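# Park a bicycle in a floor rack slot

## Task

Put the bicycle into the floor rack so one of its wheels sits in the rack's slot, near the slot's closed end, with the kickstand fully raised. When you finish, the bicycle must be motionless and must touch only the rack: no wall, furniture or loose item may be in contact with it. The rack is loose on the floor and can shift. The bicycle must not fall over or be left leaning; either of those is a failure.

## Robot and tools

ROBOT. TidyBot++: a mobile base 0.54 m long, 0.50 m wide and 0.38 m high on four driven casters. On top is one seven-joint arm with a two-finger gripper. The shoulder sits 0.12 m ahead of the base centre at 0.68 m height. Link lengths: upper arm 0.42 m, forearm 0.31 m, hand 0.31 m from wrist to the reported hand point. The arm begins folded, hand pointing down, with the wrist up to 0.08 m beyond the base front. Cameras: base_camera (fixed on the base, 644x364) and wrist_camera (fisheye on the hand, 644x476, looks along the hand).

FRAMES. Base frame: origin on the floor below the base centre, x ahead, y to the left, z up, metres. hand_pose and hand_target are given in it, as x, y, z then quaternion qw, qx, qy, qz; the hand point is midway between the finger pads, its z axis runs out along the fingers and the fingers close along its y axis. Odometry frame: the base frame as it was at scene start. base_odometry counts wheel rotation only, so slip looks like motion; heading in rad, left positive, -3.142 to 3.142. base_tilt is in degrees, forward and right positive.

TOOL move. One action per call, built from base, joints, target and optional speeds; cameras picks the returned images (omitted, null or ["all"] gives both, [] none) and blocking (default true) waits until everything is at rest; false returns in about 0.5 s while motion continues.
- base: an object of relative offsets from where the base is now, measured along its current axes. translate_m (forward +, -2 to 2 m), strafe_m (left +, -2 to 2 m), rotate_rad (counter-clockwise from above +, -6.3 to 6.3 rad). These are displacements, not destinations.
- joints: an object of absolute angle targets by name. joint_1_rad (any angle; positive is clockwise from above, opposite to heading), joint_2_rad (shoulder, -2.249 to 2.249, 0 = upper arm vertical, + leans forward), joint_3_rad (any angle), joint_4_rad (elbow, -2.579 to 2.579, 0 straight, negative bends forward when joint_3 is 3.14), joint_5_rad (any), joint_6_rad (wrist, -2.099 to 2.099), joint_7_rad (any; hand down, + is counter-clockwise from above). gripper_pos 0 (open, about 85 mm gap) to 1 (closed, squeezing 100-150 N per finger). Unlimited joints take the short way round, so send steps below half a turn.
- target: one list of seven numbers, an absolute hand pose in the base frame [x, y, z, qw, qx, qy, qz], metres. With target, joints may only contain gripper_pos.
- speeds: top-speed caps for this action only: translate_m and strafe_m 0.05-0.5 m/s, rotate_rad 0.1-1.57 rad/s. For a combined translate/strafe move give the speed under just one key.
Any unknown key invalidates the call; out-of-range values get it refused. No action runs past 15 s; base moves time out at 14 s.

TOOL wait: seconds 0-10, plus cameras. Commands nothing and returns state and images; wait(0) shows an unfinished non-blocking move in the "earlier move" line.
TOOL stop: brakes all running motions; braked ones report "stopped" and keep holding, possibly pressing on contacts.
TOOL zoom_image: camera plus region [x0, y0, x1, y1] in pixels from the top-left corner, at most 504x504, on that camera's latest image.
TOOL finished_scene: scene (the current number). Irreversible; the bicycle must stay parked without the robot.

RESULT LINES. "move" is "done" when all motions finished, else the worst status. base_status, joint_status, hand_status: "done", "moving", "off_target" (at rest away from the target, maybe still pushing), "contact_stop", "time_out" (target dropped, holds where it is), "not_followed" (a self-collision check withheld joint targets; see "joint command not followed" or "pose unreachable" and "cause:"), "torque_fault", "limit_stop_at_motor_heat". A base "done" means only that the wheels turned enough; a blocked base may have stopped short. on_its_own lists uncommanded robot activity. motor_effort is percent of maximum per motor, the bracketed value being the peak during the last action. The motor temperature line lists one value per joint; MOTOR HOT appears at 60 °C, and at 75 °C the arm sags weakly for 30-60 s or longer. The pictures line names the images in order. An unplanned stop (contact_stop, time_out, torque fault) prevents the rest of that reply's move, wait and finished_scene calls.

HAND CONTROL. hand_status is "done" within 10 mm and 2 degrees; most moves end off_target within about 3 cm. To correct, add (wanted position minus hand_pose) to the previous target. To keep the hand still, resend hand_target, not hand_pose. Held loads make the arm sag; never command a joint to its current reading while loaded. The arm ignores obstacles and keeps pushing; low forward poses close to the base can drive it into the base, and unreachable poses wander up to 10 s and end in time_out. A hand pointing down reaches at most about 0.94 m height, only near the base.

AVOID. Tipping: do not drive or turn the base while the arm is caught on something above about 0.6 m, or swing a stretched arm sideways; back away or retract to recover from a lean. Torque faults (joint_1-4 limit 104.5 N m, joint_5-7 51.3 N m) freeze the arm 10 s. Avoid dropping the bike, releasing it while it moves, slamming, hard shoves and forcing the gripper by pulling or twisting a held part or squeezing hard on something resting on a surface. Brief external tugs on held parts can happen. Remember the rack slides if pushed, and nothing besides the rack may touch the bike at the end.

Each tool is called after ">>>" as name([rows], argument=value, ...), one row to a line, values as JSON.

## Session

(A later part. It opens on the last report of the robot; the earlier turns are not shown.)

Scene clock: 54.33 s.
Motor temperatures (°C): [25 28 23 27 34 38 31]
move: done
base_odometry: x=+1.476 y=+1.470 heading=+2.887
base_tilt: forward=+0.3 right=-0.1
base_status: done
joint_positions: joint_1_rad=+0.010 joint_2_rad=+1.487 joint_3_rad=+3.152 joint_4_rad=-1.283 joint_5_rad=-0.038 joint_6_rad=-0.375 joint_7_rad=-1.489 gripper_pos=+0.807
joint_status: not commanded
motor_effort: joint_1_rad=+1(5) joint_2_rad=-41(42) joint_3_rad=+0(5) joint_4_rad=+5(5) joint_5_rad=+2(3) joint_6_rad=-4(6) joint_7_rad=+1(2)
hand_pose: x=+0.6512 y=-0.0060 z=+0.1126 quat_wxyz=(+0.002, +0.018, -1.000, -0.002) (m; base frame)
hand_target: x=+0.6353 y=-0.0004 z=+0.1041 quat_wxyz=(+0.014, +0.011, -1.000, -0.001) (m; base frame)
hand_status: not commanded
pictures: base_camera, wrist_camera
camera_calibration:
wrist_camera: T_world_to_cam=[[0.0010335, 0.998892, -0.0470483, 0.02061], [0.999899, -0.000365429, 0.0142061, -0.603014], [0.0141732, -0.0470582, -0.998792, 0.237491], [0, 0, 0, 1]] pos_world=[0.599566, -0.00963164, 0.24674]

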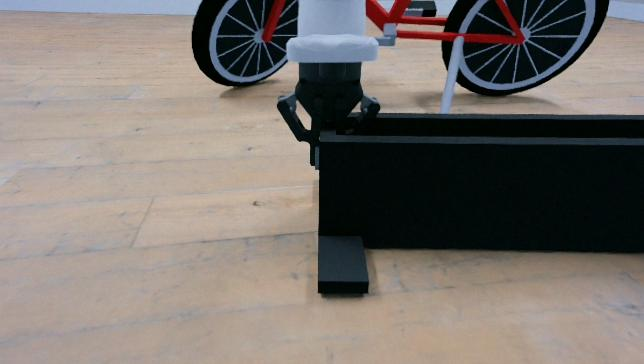

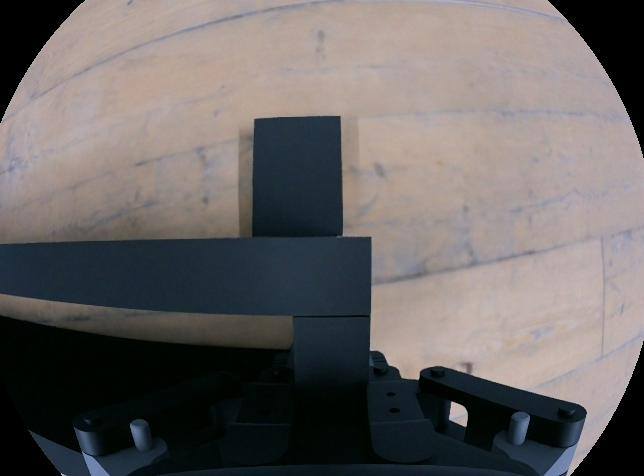

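>>> move(base={"strafe_m": 1.18, "rotate_rad": -0.038}, speeds={"strafe_m": 0.35}, cameras=[])

>>> move(base={"translate_m": 0.35}, speeds={"translate_m": 0.25})

Scene clock: 58.93 s.
Motor temperatures (°C): [25 28 23 27 34 38 31]
move: done
base_odometry: x=+1.179 y=+0.328 heading=+2.848
base_tilt: forward=+0.3 right=+0.0
base_status: done
joint_positions: joint_1_rad=+0.009 joint_2_rad=+1.487 joint_3_rad=+3.155 joint_4_rad=-1.283 joint_5_rad=-0.035 joint_6_rad=-0.375 joint_7_rad=-1.496 gripper_pos=+0.807
joint_status: not commanded
motor_effort: joint_1_rad=+1(6) joint_2_rad=-43(44) joint_3_rad=+1(5) joint_4_rad=+5(6) joint_5_rad=+3(3) joint_6_rad=-3(7) joint_7_rad=+1(2)
hand_pose: x=+0.6512 y=-0.0076 z=+0.1126 quat_wxyz=(+0.002, +0.016, -1.000, +0.000) (m; base frame)
hand_target: x=+0.6353 y=-0.0004 z=+0.1041 quat_wxyz=(+0.014, +0.011, -1.000, -0.001) (m; base frame)
hand_status: not commanded
pictures: none
No camera images: "cameras" was empty.

Scene clock: 61.13 s.
Motor temperatures (°C): [25 28 23 27 34 38 31]
move: done
base_odometry: x=+0.844 y=+0.430 heading=+2.848
base_tilt: forward=+0.3 right=+0.0
base_status: done
joint_positions: joint_1_rad=+0.009 joint_2_rad=+1.486 joint_3_rad=+3.155 joint_4_rad=-1.296 joint_5_rad=-0.035 joint_6_rad=-0.375 joint_7_rad=-1.502 gripper_pos=+0.807
joint_status: not commanded
motor_effort: joint_1_rad=+0(1) joint_2_rad=-44(44) joint_3_rad=+0(1) joint_4_rad=+6(9) joint_5_rad=+2(4) joint_6_rad=-3(4) joint_7_rad=+2(3)
hand_pose: x=+0.6439 y=-0.0075 z=+0.1117 quat_wxyz=(+0.008, +0.013, -1.000, +0.000) (m; base frame)
hand_target: x=+0.6353 y=-0.0004 z=+0.1041 quat_wxyz=(+0.014, +0.011, -1.000, -0.001) (m; base frame)
hand_status: not commanded
pictures: base_camera, wrist_camera
camera_calibration:
wrist_camera: T_world_to_cam=[[0.0105959, 0.998627, -0.0513042, 0.0164503], [0.999942, -0.0104929, 0.00227756, -0.594501], [0.0017361, -0.0513254, -0.99868, 0.244608], [0, 0, 0, 1]] pos_world=[0.593868, -0.0101112, 0.246483]

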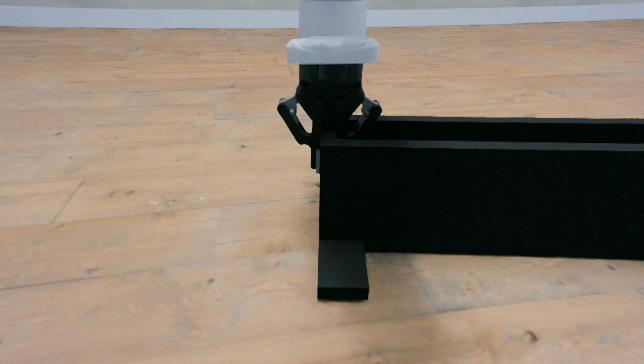

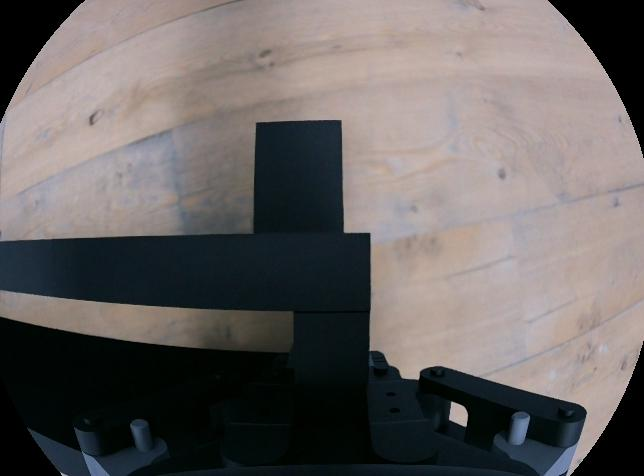

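>>> move(base={"translate_m": 0.291, "strafe_m": 0.06}, speeds={"translate_m": 0.25}, cameras=[])

>>> move(joints={"gripper_pos": 0}, cameras=[])

>>> move(joints={"joint_2_rad": 1.05, "joint_4_rad": -1.55, "joint_6_rad": -0.54})

Scene clock: 63.57 s.
Motor temperatures (°C): [25 28 23 27 34 38 31]
move: done
base_odometry: x=+0.548 y=+0.456 heading=+2.848
base_tilt: forward=+0.3 right=+0.0
base_status: done
joint_positions: joint_1_rad=+0.009 joint_2_rad=+1.485 joint_3_rad=+3.155 joint_4_rad=-1.300 joint_5_rad=-0.035 joint_6_rad=-0.375 joint_7_rad=-1.504 gripper_pos=+0.807
joint_status: not commanded
motor_effort: joint_1_rad=+0(2) joint_2_rad=-43(45) joint_3_rad=-1(2) joint_4_rad=+6(9) joint_5_rad=+3(4) joint_6_rad=-3(4) joint_7_rad=+2(3)
hand_pose: x=+0.6425 y=-0.0076 z=+0.1118 quat_wxyz=(+0.009, +0.012, -1.000, +0.000) (m; base frame)
hand_target: x=+0.6353 y=-0.0004 z=+0.1041 quat_wxyz=(+0.014, +0.011, -1.000, -0.001) (m; base frame)
hand_status: not commanded
pictures: none
No camera images: "cameras" was empty.

Scene clock: 64.67 s.
Motor temperatures (°C): [25 28 23 27 34 38 31]
move: done
base_odometry: x=+0.548 y=+0.456 heading=+2.848
base_tilt: forward=+0.2 right=+0.0
base_status: not commanded
joint_positions: joint_1_rad=+0.009 joint_2_rad=+1.485 joint_3_rad=+3.155 joint_4_rad=-1.300 joint_5_rad=-0.035 joint_6_rad=-0.375 joint_7_rad=-1.504 gripper_pos=+0.000
joint_status: all done
motor_effort: joint_1_rad=+1(1) joint_2_rad=-43(46) joint_3_rad=-1(1) joint_4_rad=+6(7) joint_5_rad=+1(3) joint_6_rad=-1(3) joint_7_rad=+1(2)
hand_pose: x=+0.6423 y=-0.0075 z=+0.1117 quat_wxyz=(+0.009, +0.012, -1.000, +0.000) (m; base frame)
hand_target: x=+0.6353 y=-0.0004 z=+0.1041 quat_wxyz=(+0.014, +0.011, -1.000, -0.001) (m; base frame)
hand_status: not commanded
pictures: none
No camera images: "cameras" was empty.

Scene clock: 66.37 s.
Motor temperatures (°C): [25 28 23 27 34 38 31]
move: done
base_odometry: x=+0.548 y=+0.456 heading=+2.848
base_tilt: forward=+0.3 right=+0.0
base_status: not commanded
joint_positions: joint_1_rad=+0.009 joint_2_rad=+1.052 joint_3_rad=+3.155 joint_4_rad=-1.535 joint_5_rad=-0.035 joint_6_rad=-0.474 joint_7_rad=-1.504 gripper_pos=+0.000
joint_status: all done
motor_effort: joint_1_rad=+1(1) joint_2_rad=-42(46) joint_3_rad=-1(1) joint_4_rad=+10(11) joint_5_rad=+1(2) joint_6_rad=+0(2) joint_7_rad=+1(1)
hand_pose: x=+0.6750 y=-0.0066 z=+0.3126 quat_wxyz=(-0.040, +0.010, -0.999, -0.001) (m; base frame)
hand_target: x=+0.6466 y=+0.0013 z=+0.3104 quat_wxyz=(-0.001, +0.010, -1.000, -0.004) (m; base frame)
hand_status: not commanded
pictures: base_camera, wrist_camera
camera_calibration:
wrist_camera: T_world_to_cam=[[0.0200518, 0.998736, -0.0460914, 0.0174701], [0.995041, -0.0154428, 0.0982622, -0.652821], [0.0974262, -0.0478331, -0.994093, 0.37923], [0, 0, 0, 1]] pos_world=[0.612286, -0.00938966, 0.441943]

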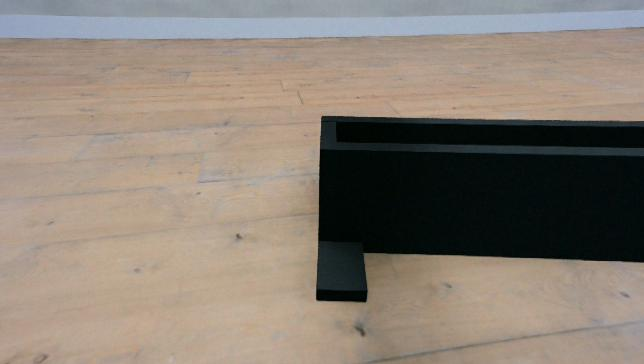

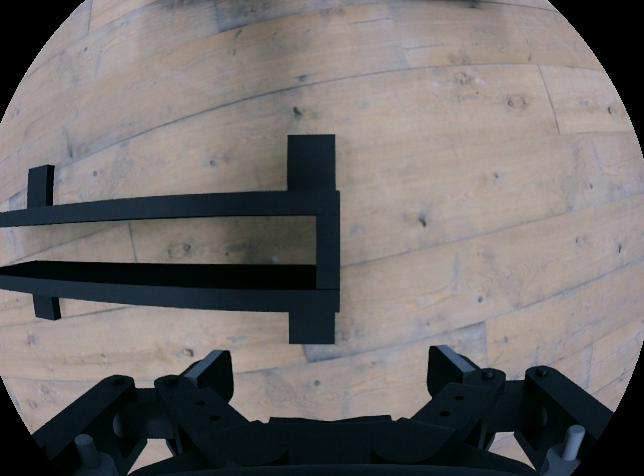

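>>> move(target=[0.45, 0.0, 0.78, 0, 1, 0, 0], cameras=[])

>>> move(base={"strafe_m": -0.62})

>>> zoom_image(camera="base_camera", region=[0, 0, 400, 200])

Scene clock: 71.87 s.
Motor temperatures (°C): [25 28 23 27 34 38 31]
move: off_target
base_odometry: x=+0.548 y=+0.456 heading=+2.848
base_tilt: forward=+0.2 right=+0.0
base_status: not commanded
joint_positions: joint_1_rad=+0.002 joint_2_rad=+0.043 joint_3_rad=+3.155 joint_4_rad=-1.549 joint_5_rad=-0.035 joint_6_rad=-1.469 joint_7_rad=+1.534 gripper_pos=+0.000
joint_status: not commanded
motor_effort: joint_1_rad=+1(1) joint_2_rad=-18(44) joint_3_rad=+0(1) joint_4_rad=+17(18) joint_5_rad=+1(2) joint_6_rad=+1(1) joint_7_rad=+1(1)
hand_pose: x=+0.4768 y=+0.0070 z=+0.7854 quat_wxyz=(-0.018, +0.999, -0.027, +0.040) (m; base frame)
hand_target: x=+0.4500 y=+0.0000 z=+0.7800 quat_wxyz=(+0.000, +1.000, +0.000, +0.000) (m; base frame)
hand_status: off_target (0.028 m and 5.9 deg from the pose sent, 0.519 m and 178.8 deg at the start)
pictures: none
No camera images: "cameras" was empty.

Scene clock: 74.40 s.
Motor temperatures (°C): [25 28 23 27 34 38 31]
move: done
base_odometry: x=+0.727 y=+1.050 heading=+2.849
base_tilt: forward=+0.3 right=+0.0
base_status: done
joint_positions: joint_1_rad=-0.006 joint_2_rad=+0.043 joint_3_rad=+3.155 joint_4_rad=-1.550 joint_5_rad=-0.035 joint_6_rad=-1.471 joint_7_rad=+1.537 gripper_pos=+0.000
joint_status: not commanded
motor_effort: joint_1_rad=+1(3) joint_2_rad=-18(20) joint_3_rad=-1(2) joint_4_rad=+17(18) joint_5_rad=+0(2) joint_6_rad=+1(1) joint_7_rad=+1(1)
hand_pose: x=+0.4758 y=+0.0098 z=+0.7851 quat_wxyz=(-0.018, +0.999, -0.022, +0.039) (m; base frame)
hand_target: x=+0.4500 y=+0.0000 z=+0.7800 quat_wxyz=(+0.000, +1.000, +0.000, +0.000) (m; base frame)
hand_status: not commanded
pictures: base_camera, wrist_camera
camera_calibration:
wrist_camera: T_world_to_cam=[[-0.0745575, -0.993076, -0.0907854, 0.126568], [-0.995156, 0.0799439, -0.0572111, 0.567343], [0.0640727, 0.0860802, -0.994226, 0.883787], [0, 0, 0, 1]] pos_world=[0.517405, 0.00425936, 0.922632]

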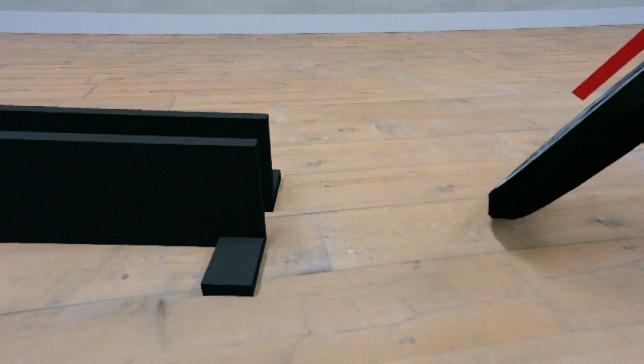

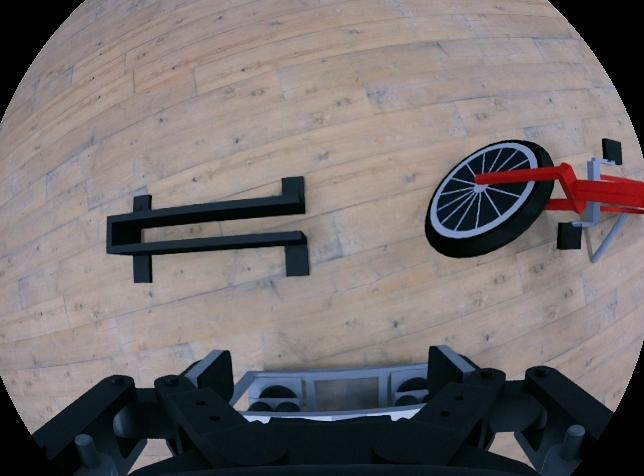

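Scaled by 1.260.

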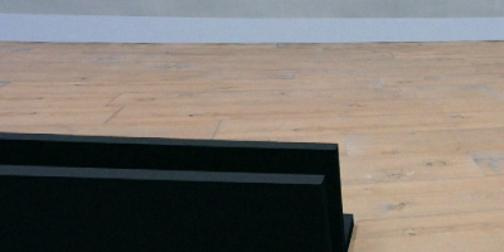

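>>> move(base={"strafe_m": -0.55}, joints={"gripper_pos": 0.1})

Scene clock: 77.63 s.
Motor temperatures (°C): [25 28 23 27 34 38 31]
move: done
base_odometry: x=+0.885 y=+1.577 heading=+2.849
base_tilt: forward=+0.2 right=+0.0
base_status: done
joint_positions: joint_1_rad=-0.010 joint_2_rad=+0.043 joint_3_rad=+3.155 joint_4_rad=-1.550 joint_5_rad=-0.035 joint_6_rad=-1.471 joint_7_rad=+1.537 gripper_pos=+0.100
joint_status: all done
motor_effort: joint_1_rad=+1(2) joint_2_rad=-18(19) joint_3_rad=+0(2) joint_4_rad=+18(18) joint_5_rad=+0(2) joint_6_rad=+1(1) joint_7_rad=+1(1)
hand_pose: x=+0.4757 y=+0.0107 z=+0.7851 quat_wxyz=(-0.018, +0.999, -0.020, +0.038) (m; base frame)
hand_target: x=+0.4500 y=+0.0000 z=+0.7800 quat_wxyz=(+0.000, +1.000, +0.000, +0.000) (m; base frame)
hand_status: not commanded
pictures: base_camera, wrist_camera
camera_calibration:
wrist_camera: T_world_to_cam=[[-0.0715588, -0.993344, -0.0902607, 0.125602], [-0.995416, 0.0768775, -0.0568905, 0.567034], [0.0634509, 0.085776, -0.994292, 0.884038], [0, 0, 0, 1]] pos_world=[0.51733, 0.00534435, 0.922587]

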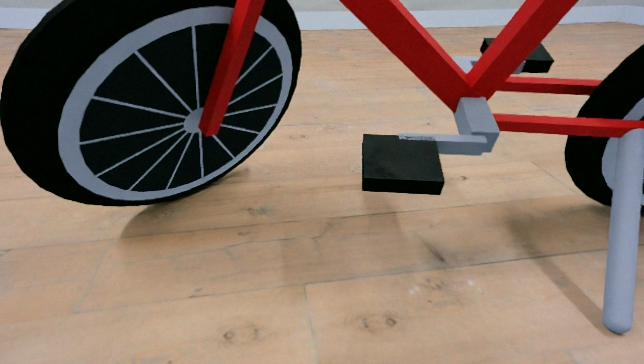

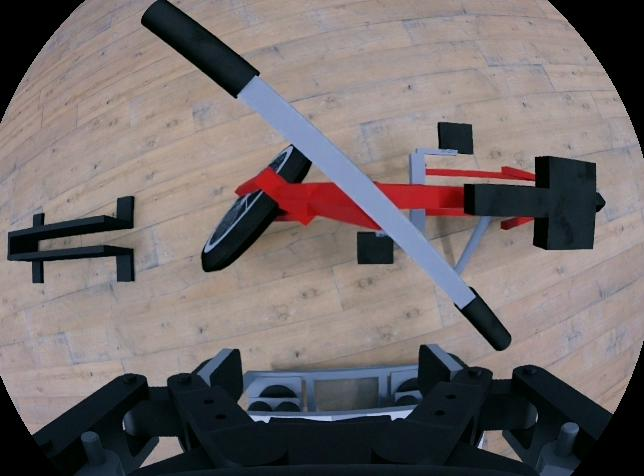

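>>> move(target=[0.56, -0.03, 0.75, -0.108, 0.918, 0.335, 0.18])

Scene clock: 80.03 s.
Motor temperatures (°C): [25 28 23 27 34 38 31]
move: off_target
base_odometry: x=+0.885 y=+1.577 heading=+2.849
base_tilt: forward=+0.2 right=+0.0
base_status: not commanded
joint_positions: joint_1_rad=+0.334 joint_2_rad=+0.159 joint_3_rad=+3.155 joint_4_rad=-1.573 joint_5_rad=-0.369 joint_6_rad=-1.321 joint_7_rad=+2.686 gripper_pos=+0.100
joint_status: not commanded
motor_effort: joint_1_rad=+1(2) joint_2_rad=-22(23) joint_3_rad=-1(1) joint_4_rad=+17(18) joint_5_rad=-2(3) joint_6_rad=+1(1) joint_7_rad=+1(1)
hand_pose: x=+0.5402 y=-0.0350 z=+0.7567 quat_wxyz=(-0.104, +0.925, +0.333, +0.152) (m; base frame)
hand_target: x=+0.5600 y=-0.0300 z=+0.7500 quat_wxyz=(-0.108, +0.918, +0.335, +0.180) (m; base frame)
hand_status: off_target (0.022 m and 3.4 deg from the pose sent, 0.100 m and 46.3 deg at the start)
pictures: base_camera, wrist_camera
camera_calibration:
wrist_camera: T_world_to_cam=[[0.630113, -0.761706, -0.150867, -0.242868], [-0.758454, -0.562091, -0.329849, 0.689247], [0.166447, 0.322268, -0.931901, 0.761062], [0, 0, 0, 1]] pos_world=[0.54912, -0.0428401, 0.89994]

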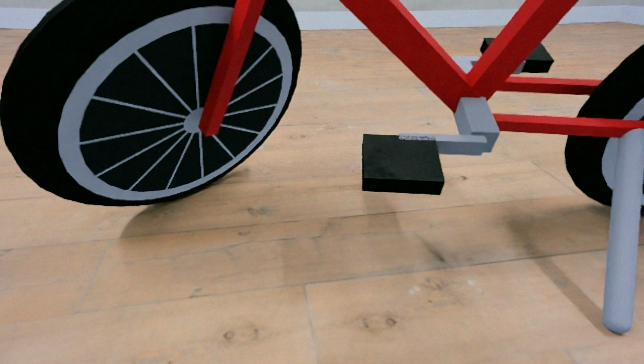

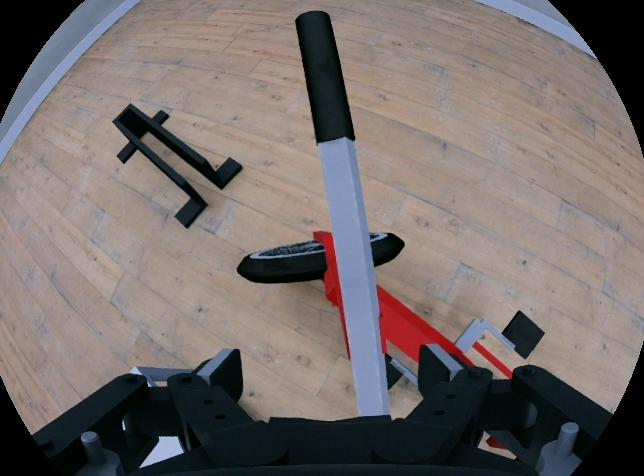

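>>> move(target=[0.594, -0.027, 0.70, -0.098, 0.892, 0.392, 0.193])

>>> zoom_image(camera="wrist_camera", region=[180, 180, 500, 460])

Scene clock: 81.37 s.
Motor temperatures (°C): [25 28 23 27 34 38 31]
move: off_target
base_odometry: x=+0.885 y=+1.577 heading=+2.849
base_tilt: forward=+0.3 right=+0.0
base_status: not commanded
joint_positions: joint_1_rad=+0.416 joint_2_rad=+0.272 joint_3_rad=+3.021 joint_4_rad=-1.613 joint_5_rad=-0.370 joint_6_rad=-1.162 joint_7_rad=+2.816 gripper_pos=+0.100
joint_status: not commanded
motor_effort: joint_1_rad=+1(1) joint_2_rad=-26(28) joint_3_rad=-2(2) joint_4_rad=+17(18) joint_5_rad=-2(3) joint_6_rad=+0(1) joint_7_rad=+1(1)
hand_pose: x=+0.5756 y=-0.0321 z=+0.7029 quat_wxyz=(-0.103, +0.901, +0.387, +0.164) (m; base frame)
hand_target: x=+0.5940 y=-0.0270 z=+0.7000 quat_wxyz=(-0.098, +0.894, +0.393, +0.193) (m; base frame)
hand_status: off_target (0.019 m and 3.6 deg from the pose sent, 0.079 m and 9.1 deg at the start)
pictures: base_camera, wrist_camera
camera_calibration:
wrist_camera: T_world_to_cam=[[0.717721, -0.68613, -0.118751, -0.341664], [-0.67578, -0.645211, -0.356404, 0.668444], [0.16792, 0.336048, -0.926755, 0.700081], [0, 0, 0, 1]] pos_world=[0.579383, -0.0383988, 0.846467]

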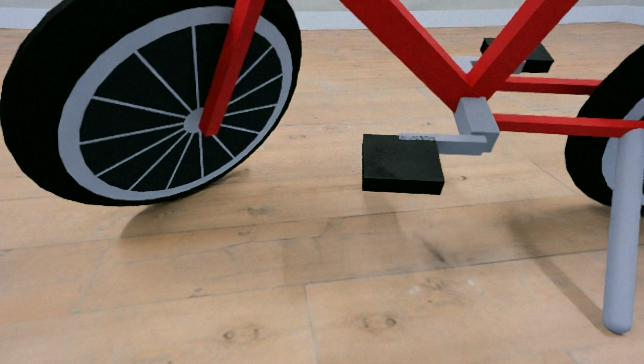

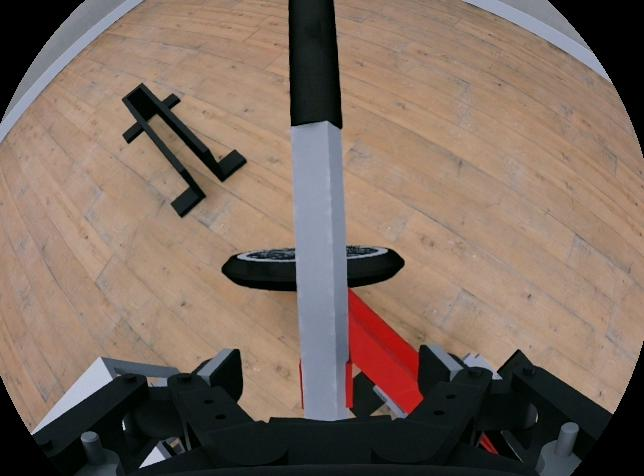

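Scaled by 1.575.

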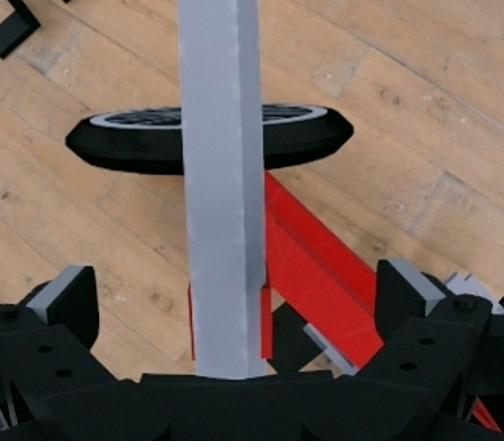

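>>> move(target=[0.551, -0.071, 0.70, -0.098, 0.892, 0.392, 0.193], cameras=["wrist_camera"])

>>> move(target=[0.551, -0.071, 0.645, -0.098, 0.892, 0.392, 0.193])

Scene clock: 82.97 s.
Motor temperatures (°C): [25 28 23 27 34 38 31]
move: off_target
base_odometry: x=+0.885 y=+1.577 heading=+2.849
base_tilt: forward=+0.3 right=+0.0
base_status: not commanded
joint_positions: joint_1_rad=+0.491 joint_2_rad=+0.242 joint_3_rad=+3.079 joint_4_rad=-1.686 joint_5_rad=-0.408 joint_6_rad=-1.161 joint_7_rad=+2.991 gripper_pos=+0.100
joint_status: not commanded
motor_effort: joint_1_rad=+1(2) joint_2_rad=-24(26) joint_3_rad=-1(2) joint_4_rad=+16(17) joint_5_rad=-3(4) joint_6_rad=+0(1) joint_7_rad=+1(1)
hand_pose: x=+0.5480 y=-0.0710 z=+0.6939 quat_wxyz=(-0.097, +0.896, +0.397, +0.172) (m; base frame)
hand_target: x=+0.5510 y=-0.0710 z=+0.7000 quat_wxyz=(-0.098, +0.894, +0.393, +0.193) (m; base frame)
hand_status: off_target (0.007 m and 2.6 deg from the pose sent, 0.046 m and 3.6 deg at the start)
pictures: wrist_camera
camera_calibration:
wrist_camera: T_world_to_cam=[[0.732824, -0.673308, -0.0981075, -0.371261], [-0.655594, -0.660117, -0.366663, 0.616554], [0.182115, 0.333018, -0.925166, 0.700386], [0, 0, 0, 1]] pos_world=[0.548727, -0.0762159, 0.837618]

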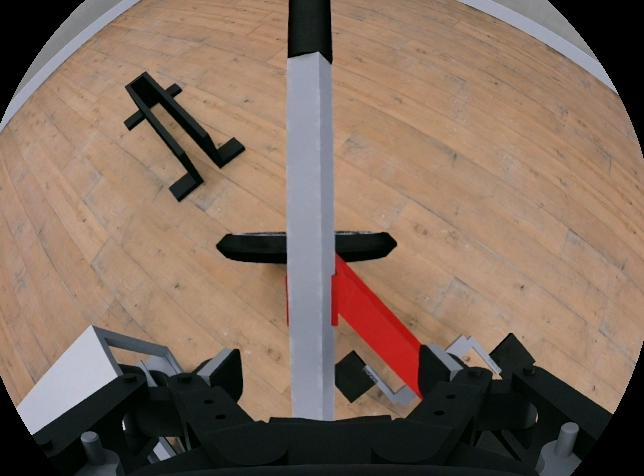

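Scene clock: 83.93 s.
Motor temperatures (°C): [25 28 23 27 34 38 31]
move: off_target
base_odometry: x=+0.885 y=+1.577 heading=+2.849
base_tilt: forward=+0.2 right=+0.0
base_status: not commanded
joint_positions: joint_1_rad=+0.563 joint_2_rad=+0.276 joint_3_rad=+3.020 joint_4_rad=-1.802 joint_5_rad=-0.414 joint_6_rad=-1.046 joint_7_rad=+3.048 gripper_pos=+0.100
joint_status: not commanded
motor_effort: joint_1_rad=+1(1) joint_2_rad=-24(26) joint_3_rad=-2(2) joint_4_rad=+15(17) joint_5_rad=-2(3) joint_6_rad=-1(1) joint_7_rad=+1(1)
hand_pose: x=+0.5320 y=-0.0746 z=+0.6476 quat_wxyz=(-0.105, +0.899, +0.393, +0.164) (m; base frame)
hand_target: x=+0.5510 y=-0.0710 z=+0.6450 quat_wxyz=(-0.098, +0.894, +0.393, +0.193) (m; base frame)
hand_status: off_target (0.019 m and 3.5 deg from the pose sent, 0.049 m and 2.6 deg at the start)
pictures: base_camera, wrist_camera
camera_calibration:
wrist_camera: T_world_to_cam=[[0.72613, -0.676862, -0.120799, -0.348555], [-0.667614, -0.652092, -0.35926, 0.588887], [0.164398, 0.341517, -0.925386, 0.67182], [0, 0, 0, 1]] pos_world=[0.5358, -0.081353, 0.791152]

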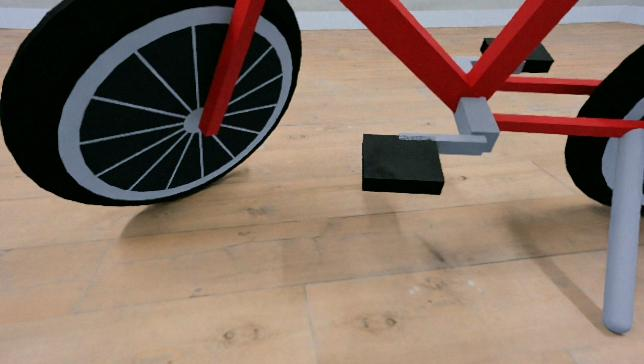

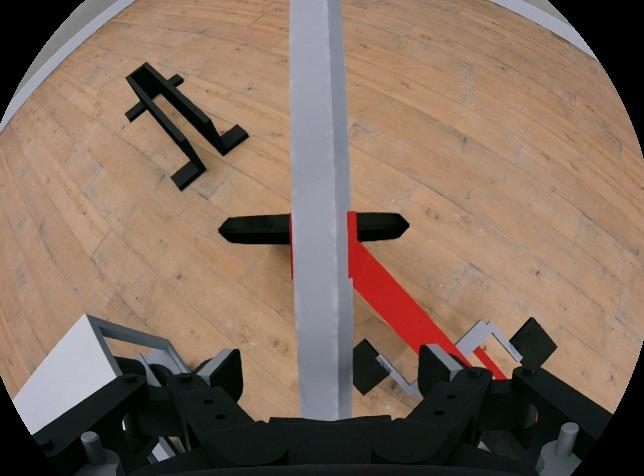

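>>> move(target=[0.551, -0.071, 0.645, -0.098, 0.892, 0.392, 0.193], joints={"gripper_pos": 0.1})

Scene clock: 85.17 s.
Motor temperatures (°C): [25 28 23 27 34 38 31]
move: off_target
base_odometry: x=+0.885 y=+1.577 heading=+2.849
base_tilt: forward=+0.2 right=+0.0
base_status: not commanded
joint_positions: joint_1_rad=+0.563 joint_2_rad=+0.276 joint_3_rad=+3.020 joint_4_rad=-1.802 joint_5_rad=-0.414 joint_6_rad=-1.046 joint_7_rad=+3.049 gripper_pos=+0.100
joint_status: all done
motor_effort: joint_1_rad=+1(1) joint_2_rad=-24(24) joint_3_rad=-1(2) joint_4_rad=+15(16) joint_5_rad=-2(3) joint_6_rad=+0(1) joint_7_rad=+1(1)
hand_pose: x=+0.5321 y=-0.0746 z=+0.6476 quat_wxyz=(-0.105, +0.899, +0.393, +0.165) (m; base frame)
hand_target: x=+0.5510 y=-0.0710 z=+0.6450 quat_wxyz=(-0.098, +0.894, +0.393, +0.193) (m; base frame)
hand_status: off_target (0.019 m and 3.4 deg from the pose sent, 0.019 m and 3.5 deg at the start)
pictures: base_camera, wrist_camera
camera_calibration:
wrist_camera: T_world_to_cam=[[0.72695, -0.676118, -0.120035, -0.349522], [-0.66666, -0.652967, -0.359441, 0.58846], [0.164646, 0.341318, -0.925415, 0.671697], [0, 0, 0, 1]] pos_world=[0.535796, -0.0813354, 0.791161]

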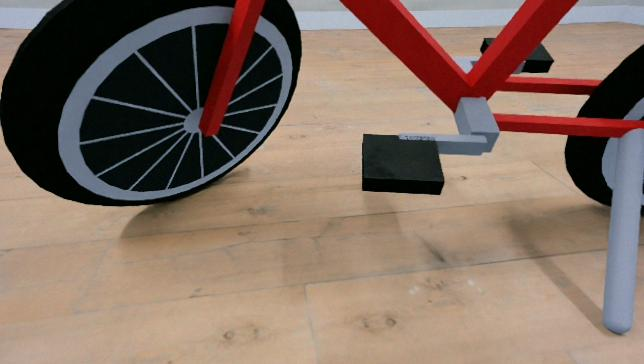

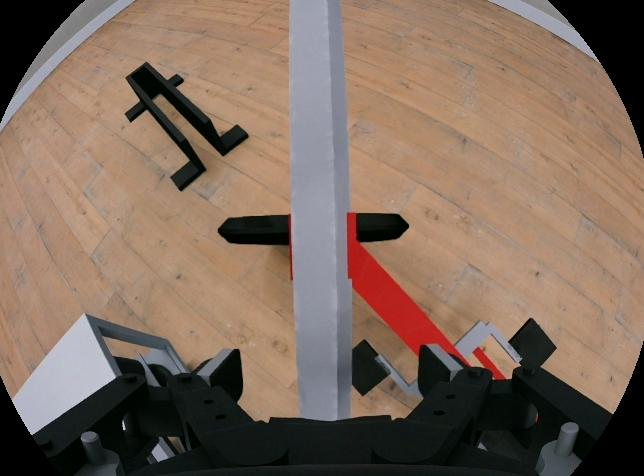

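>>> move(target=[0.553, -0.073, 0.633, -0.098, 0.892, 0.392, 0.193], cameras=[])

>>> move(joints={"gripper_pos": 1})

Scene clock: 90.83 s.
Motor temperatures (°C): [25 28 23 27 34 38 31]
move: off_target
base_odometry: x=+0.885 y=+1.577 heading=+2.849
base_tilt: forward=+0.2 right=+0.0
base_status: not commanded
joint_positions: joint_1_rad=+0.597 joint_2_rad=+0.293 joint_3_rad=+2.977 joint_4_rad=-1.811 joint_5_rad=-0.414 joint_6_rad=-1.008 joint_7_rad=+3.054 gripper_pos=+0.100
joint_status: not commanded
motor_effort: joint_1_rad=+1(1) joint_2_rad=-24(25) joint_3_rad=-1(2) joint_4_rad=+15(16) joint_5_rad=-2(3) joint_6_rad=+0(1) joint_7_rad=+1(1)
hand_pose: x=+0.5377 y=-0.0758 z=+0.6401 quat_wxyz=(-0.103, +0.898, +0.393, +0.171) (m; base frame)
hand_target: x=+0.5530 y=-0.0730 z=+0.6330 quat_wxyz=(-0.098, +0.894, +0.393, +0.193) (m; base frame)
hand_status: off_target (0.017 m and 2.7 deg from the pose sent, 0.026 m and 3.4 deg at the start)
pictures: none
No camera images: "cameras" was empty.

Scene clock: 91.87 s.
Motor temperatures (°C): [25 28 23 27 34 38 31]
move: off_target
base_odometry: x=+0.885 y=+1.577 heading=+2.849
base_tilt: forward=+0.2 right=+0.0
base_status: not commanded
joint_positions: joint_1_rad=+0.599 joint_2_rad=+0.292 joint_3_rad=+2.974 joint_4_rad=-1.818 joint_5_rad=-0.415 joint_6_rad=-1.002 joint_7_rad=+3.056 gripper_pos=+0.777
joint_status: gripper_pos off_target (ended at +0.777, target +1.000)
motor_effort: joint_1_rad=+1(3) joint_2_rad=-20(25) joint_3_rad=-1(3) joint_4_rad=+15(18) joint_5_rad=-2(3) joint_6_rad=+0(4) joint_7_rad=+1(2)
hand_pose: x=+0.5365 y=-0.0745 z=+0.6387 quat_wxyz=(-0.103, +0.898, +0.393, +0.171) (m; base frame)
hand_target: x=+0.5530 y=-0.0730 z=+0.6330 quat_wxyz=(-0.098, +0.894, +0.393, +0.193) (m; base frame)
hand_status: not commanded
pictures: base_camera, wrist_camera
camera_calibration:
wrist_camera: T_world_to_cam=[[0.727577, -0.677038, -0.110682, -0.360037], [-0.662657, -0.651834, -0.36878, 0.592137], [0.177532, 0.34166, -0.922903, 0.65427], [0, 0, 0, 1]] pos_world=[0.538185, -0.0813214, 0.782347]

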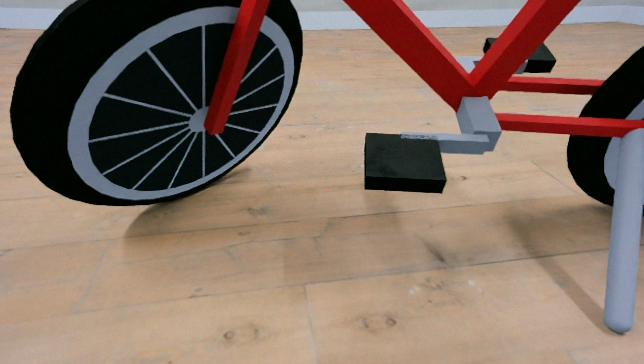

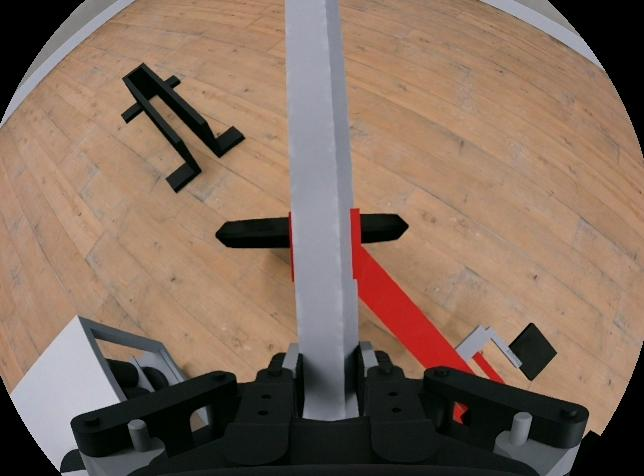

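>>> move(target=[0.545, -0.061, 0.64, -0.118, 0.951, 0.235, 0.160])

Scene clock: 93.50 s.
Motor temperatures (°C): [25 28 23 27 34 38 31]
move: off_target
base_odometry: x=+0.885 y=+1.577 heading=+2.849
base_tilt: forward=+0.2 right=+0.0
base_status: not commanded
joint_positions: joint_1_rad=+0.517 joint_2_rad=+0.269 joint_3_rad=+3.053 joint_4_rad=-1.832 joint_5_rad=-0.415 joint_6_rad=-1.002 joint_7_rad=+2.758 gripper_pos=+0.780
joint_status: not commanded
motor_effort: joint_1_rad=-2(2) joint_2_rad=-21(21) joint_3_rad=-4(4) joint_4_rad=+17(18) joint_5_rad=-7(8) joint_6_rad=+2(3) joint_7_rad=-1(1)
hand_pose: x=+0.5326 y=-0.0715 z=+0.6399 quat_wxyz=(-0.116, +0.947, +0.260, +0.148) (m; base frame)
hand_target: x=+0.5450 y=-0.0610 z=+0.6400 quat_wxyz=(-0.118, +0.951, +0.235, +0.160) (m; base frame)
hand_status: off_target (0.016 m and 3.2 deg from the pose sent, 0.016 m and 19.3 deg at the start)
pictures: base_camera, wrist_camera
camera_calibration:
wrist_camera: T_world_to_cam=[[0.506927, -0.837996, -0.20196, -0.190663], [-0.843073, -0.433188, -0.31871, 0.671639], [0.179591, 0.331829, -0.926087, 0.655263], [0, 0, 0, 1]] pos_world=[0.545213, -0.0862644, 0.782382]

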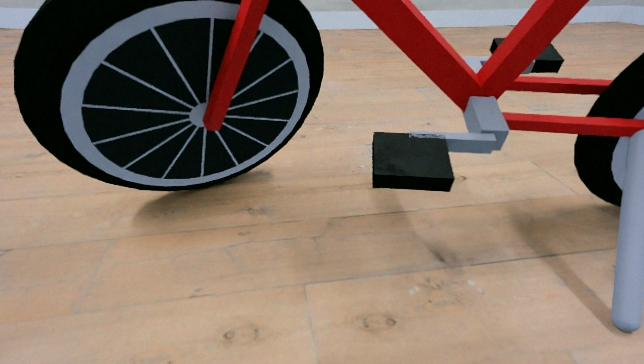

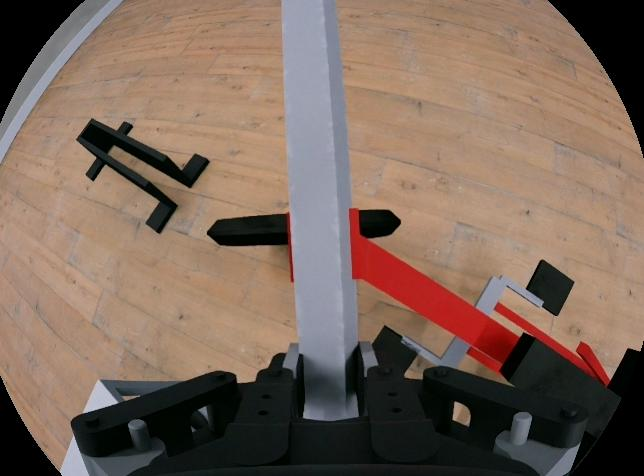

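>>> move(target=[0.558, -0.046, 0.645, -0.123, 0.972, 0.128, 0.135], cameras=[])

>>> move(target=[0.592, -0.037, 0.65, -0.125, 0.985, 0.02, 0.11])

Scene clock: 94.83 s.
Motor temperatures (°C): [25 28 23 27 34 38 31]
move: off_target
base_odometry: x=+0.885 y=+1.577 heading=+2.849
base_tilt: forward=+0.2 right=+0.0
base_status: not commanded
joint_positions: joint_1_rad=+0.417 joint_2_rad=+0.256 joint_3_rad=+3.087 joint_4_rad=-1.817 joint_5_rad=-0.387 joint_6_rad=-1.002 joint_7_rad=+2.439 gripper_pos=+0.784
joint_status: not commanded
motor_effort: joint_1_rad=-2(4) joint_2_rad=-17(21) joint_3_rad=-3(5) joint_4_rad=+18(18) joint_5_rad=-9(10) joint_6_rad=+5(6) joint_7_rad=-1(1)
hand_pose: x=+0.5395 y=-0.0522 z=+0.6458 quat_wxyz=(-0.122, +0.973, +0.149, +0.126) (m; base frame)
hand_target: x=+0.5580 y=-0.0460 z=+0.6450 quat_wxyz=(-0.123, +0.975, +0.128, +0.135) (m; base frame)
hand_status: off_target (0.019 m and 2.7 deg from the pose sent, 0.036 m and 15.5 deg at the start)
pictures: none
No camera images: "cameras" was empty.

Scene clock: 96.13 s.
Motor temperatures (°C): [25 28 23 27 34 38 31]
move: off_target
base_odometry: x=+0.885 y=+1.577 heading=+2.849
base_tilt: forward=+0.2 right=+0.0
base_status: not commanded
joint_positions: joint_1_rad=+0.331 joint_2_rad=+0.300 joint_3_rad=+3.087 joint_4_rad=-1.695 joint_5_rad=-0.347 joint_6_rad=-1.004 joint_7_rad=+2.103 gripper_pos=+0.790
joint_status: not commanded
motor_effort: joint_1_rad=+1(2) joint_2_rad=-22(24) joint_3_rad=-2(3) joint_4_rad=+19(21) joint_5_rad=-8(10) joint_6_rad=+6(8) joint_7_rad=-1(2)
hand_pose: x=+0.5874 y=-0.0393 z=+0.6627 quat_wxyz=(-0.119, +0.984, +0.042, +0.127) (m; base frame)
hand_target: x=+0.5920 y=-0.0370 z=+0.6500 quat_wxyz=(-0.125, +0.986, +0.020, +0.110) (m; base frame)
hand_status: off_target (0.014 m and 3.3 deg from the pose sent, 0.055 m and 15.0 deg at the start)
pictures: base_camera, wrist_camera
camera_calibration:
wrist_camera: T_world_to_cam=[[0.0895762, -0.955612, -0.28068, 0.105818], [-0.971601, -0.0218717, -0.235611, 0.775637], [0.219014, 0.293815, -0.930433, 0.634032], [0, 0, 0, 1]] pos_world=[0.605269, -0.068202, 0.802375]

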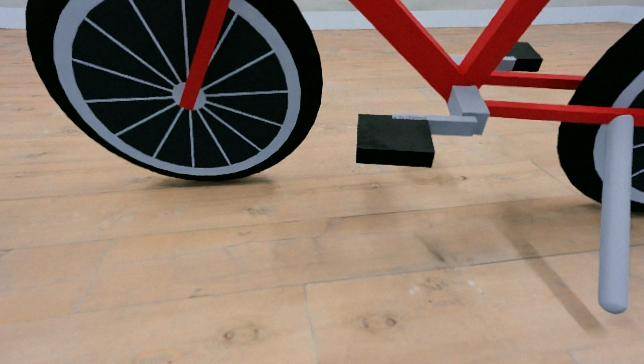

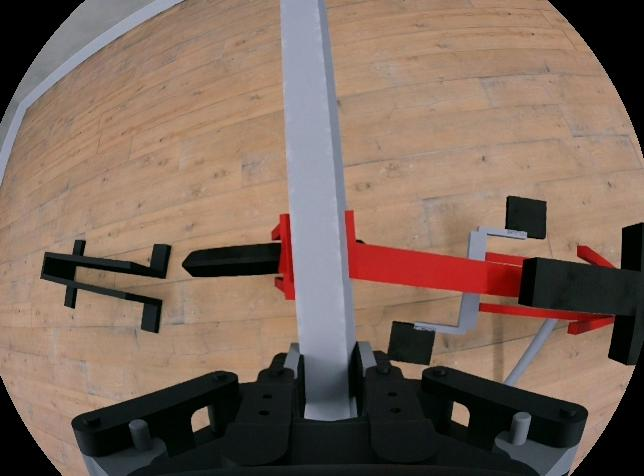

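>>> move(target=[0.607, -0.037, 0.652, -0.125, 0.985, 0.02, 0.11])

>>> zoom_image(camera="wrist_camera", region=[20, 180, 350, 360])

Scene clock: 97.10 s.
Motor temperatures (°C): [25 28 23 27 34 38 31]
move: off_target
base_odometry: x=+0.885 y=+1.577 heading=+2.849
base_tilt: forward=+0.3 right=+0.0
base_status: not commanded
joint_positions: joint_1_rad=+0.326 joint_2_rad=+0.327 joint_3_rad=+3.087 joint_4_rad=-1.643 joint_5_rad=-0.338 joint_6_rad=-1.012 joint_7_rad=+2.076 gripper_pos=+0.791
joint_status: not commanded
motor_effort: joint_1_rad=+0(1) joint_2_rad=-24(25) joint_3_rad=-2(3) joint_4_rad=+19(20) joint_5_rad=-7(8) joint_6_rad=+5(7) joint_7_rad=-1(1)
hand_pose: x=+0.6047 y=-0.0438 z=+0.6667 quat_wxyz=(-0.116, +0.984, +0.036, +0.132) (m; base frame)
hand_target: x=+0.6070 y=-0.0370 z=+0.6520 quat_wxyz=(-0.125, +0.986, +0.020, +0.110) (m; base frame)
hand_status: off_target (0.016 m and 3.3 deg from the pose sent, 0.022 m and 3.3 deg at the start)
pictures: base_camera, wrist_camera
camera_calibration:
wrist_camera: T_world_to_cam=[[0.078198, -0.957747, -0.276778, 0.1053], [-0.969808, -0.00875236, -0.243713, 0.798222], [0.230993, 0.28748, -0.929515, 0.627221], [0, 0, 0, 1]] pos_world=[0.621004, -0.0724761, 0.806693]

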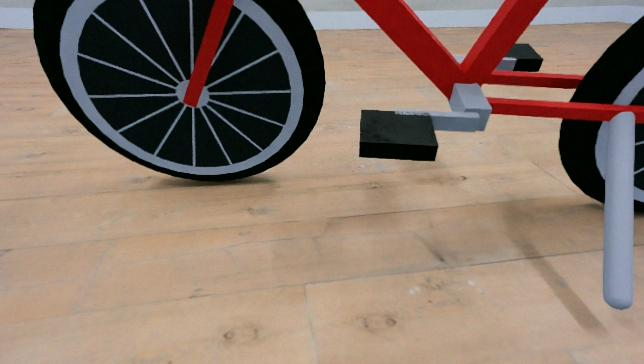

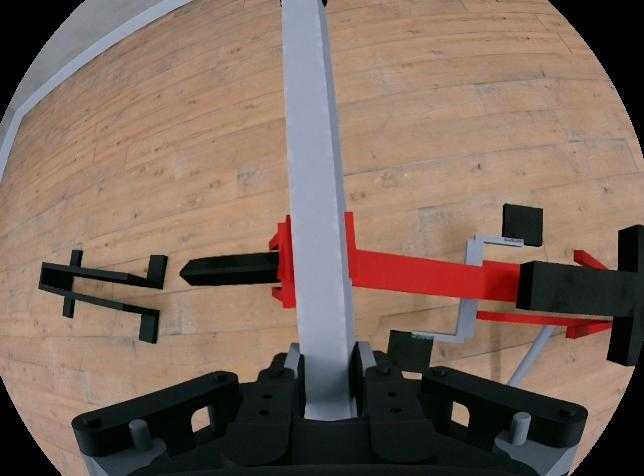

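Scaled by 1.527.

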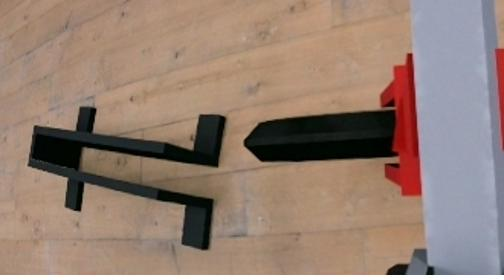

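>>> zoom_image(camera="base_camera", region=[60, 80, 380, 260])

>>> zoom_image(camera="base_camera", region=[444, 60, 644, 364])

Scaled by 1.575.

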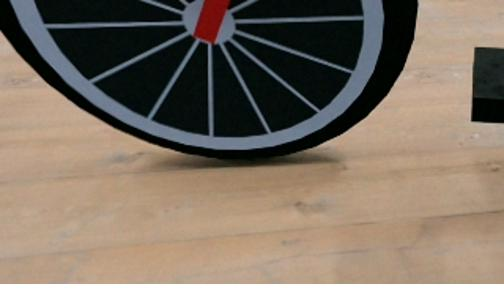

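Scaled by 1.658.

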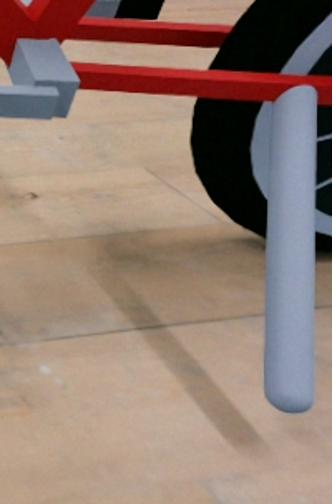

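>>> move(target=[0.606, -0.03, 0.652, -0.127, 0.984, -0.065, 0.095], cameras=[])

>>> move(target=[0.609, -0.021, 0.652, -0.13, 0.97, -0.185, 0.07])

Scene clock: 101.40 s.
Motor temperatures (°C): [25 28 23 27 34 38 31]
move: off_target
base_odometry: x=+0.885 y=+1.577 heading=+2.849
base_tilt: forward=+0.2 right=+0.0
base_status: not commanded
joint_positions: joint_1_rad=+0.271 joint_2_rad=+0.323 joint_3_rad=+3.107 joint_4_rad=-1.635 joint_5_rad=-0.332 joint_6_rad=-1.012 joint_7_rad=+1.876 gripper_pos=+0.791
joint_status: not commanded
motor_effort: joint_1_rad=+1(2) joint_2_rad=-22(24) joint_3_rad=-1(3) joint_4_rad=+17(19) joint_5_rad=-6(8) joint_6_rad=+6(7) joint_7_rad=-1(2)
hand_pose: x=+0.6088 y=-0.0285 z=+0.6701 quat_wxyz=(-0.125, +0.984, -0.043, +0.122) (m; base frame)
hand_target: x=+0.6060 y=-0.0300 z=+0.6520 quat_wxyz=(-0.127, +0.985, -0.065, +0.095) (m; base frame)
hand_status: off_target (0.018 m and 4.0 deg from the pose sent, 0.020 m and 12.4 deg at the start)
pictures: none
No camera images: "cameras" was empty.

Scene clock: 102.50 s.
Motor temperatures (°C): [25 28 23 27 34 38 31]
move: off_target
base_odometry: x=+0.885 y=+1.577 heading=+2.849
base_tilt: forward=+0.2 right=+0.0
base_status: not commanded
joint_positions: joint_1_rad=+0.199 joint_2_rad=+0.323 joint_3_rad=+3.143 joint_4_rad=-1.617 joint_5_rad=-0.328 joint_6_rad=-1.038 joint_7_rad=+1.599 gripper_pos=+0.791
joint_status: not commanded
motor_effort: joint_1_rad=+2(3) joint_2_rad=-21(23) joint_3_rad=+0(2) joint_4_rad=+18(19) joint_5_rad=-5(8) joint_6_rad=+7(8) joint_7_rad=-1(2)
hand_pose: x=+0.6095 y=-0.0097 z=+0.6735 quat_wxyz=(-0.137, +0.974, -0.155, +0.097) (m; base frame)
hand_target: x=+0.6090 y=-0.0210 z=+0.6520 quat_wxyz=(-0.130, +0.971, -0.185, +0.070) (m; base frame)
hand_status: off_target (0.024 m and 4.7 deg from the pose sent, 0.020 m and 17.5 deg at the start)
pictures: base_camera, wrist_camera
camera_calibration:
wrist_camera: T_world_to_cam=[[-0.298153, -0.888486, -0.348851, 0.418078], [-0.926462, 0.357328, -0.118255, 0.697415], [0.229722, 0.287939, -0.929687, 0.623447], [0, 0, 0, 1]] pos_world=[0.62756, -0.0572642, 0.807931]

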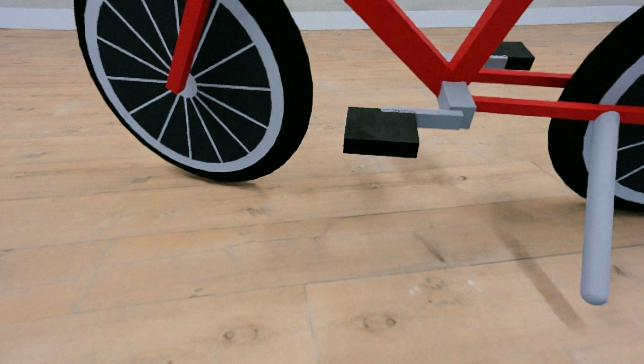

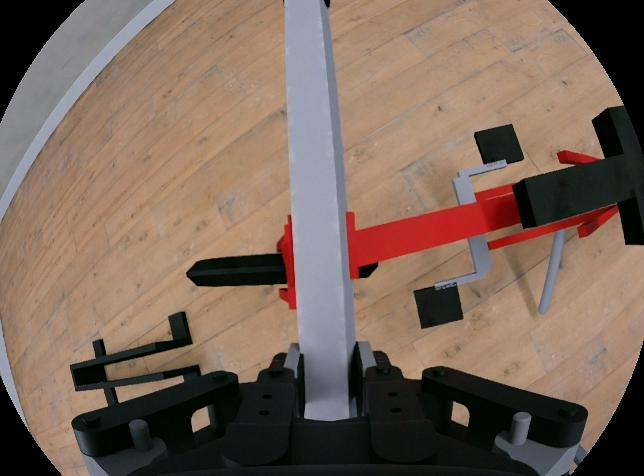

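>>> move(base={"strafe_m": -0.20, "translate_m": -0.065}, speeds={"strafe_m": 0.12})

Scene clock: 105.17 s.
Motor temperatures (°C): [25 28 23 27 34 38 31]
move: done
base_odometry: x=+1.005 y=+1.750 heading=+2.849
base_tilt: forward=+0.2 right=+0.0
base_status: done
joint_positions: joint_1_rad=+0.189 joint_2_rad=+0.332 joint_3_rad=+3.157 joint_4_rad=-1.617 joint_5_rad=-0.325 joint_6_rad=-1.043 joint_7_rad=+1.592 gripper_pos=+0.791
joint_status: not commanded
motor_effort: joint_1_rad=+3(7) joint_2_rad=-22(26) joint_3_rad=+0(5) joint_4_rad=+19(21) joint_5_rad=-3(6) joint_6_rad=+8(9) joint_7_rad=+0(1)
hand_pose: x=+0.6079 y=-0.0120 z=+0.6685 quat_wxyz=(-0.134, +0.974, -0.160, +0.090) (m; base frame)
hand_target: x=+0.6090 y=-0.0210 z=+0.6520 quat_wxyz=(-0.130, +0.971, -0.185, +0.070) (m; base frame)
hand_status: not commanded
pictures: base_camera, wrist_camera
camera_calibration:
wrist_camera: T_world_to_cam=[[-0.310169, -0.887189, -0.341601, 0.416328], [-0.925553, 0.363871, -0.104638, 0.686602], [0.217132, 0.283714, -0.934002, 0.630336], [0, 0, 0, 1]] pos_world=[0.627753, -0.059308, 0.802798]

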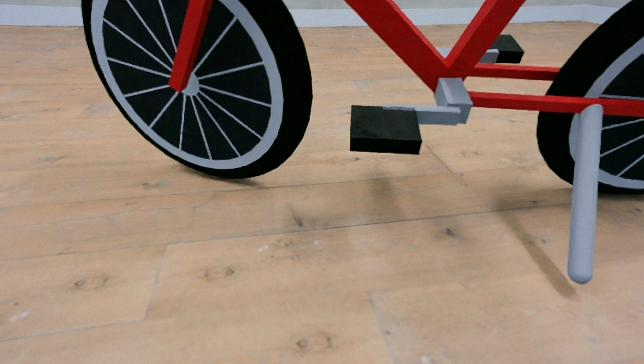

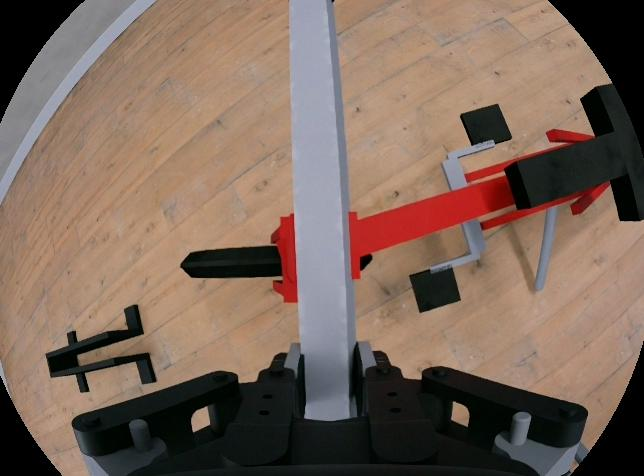

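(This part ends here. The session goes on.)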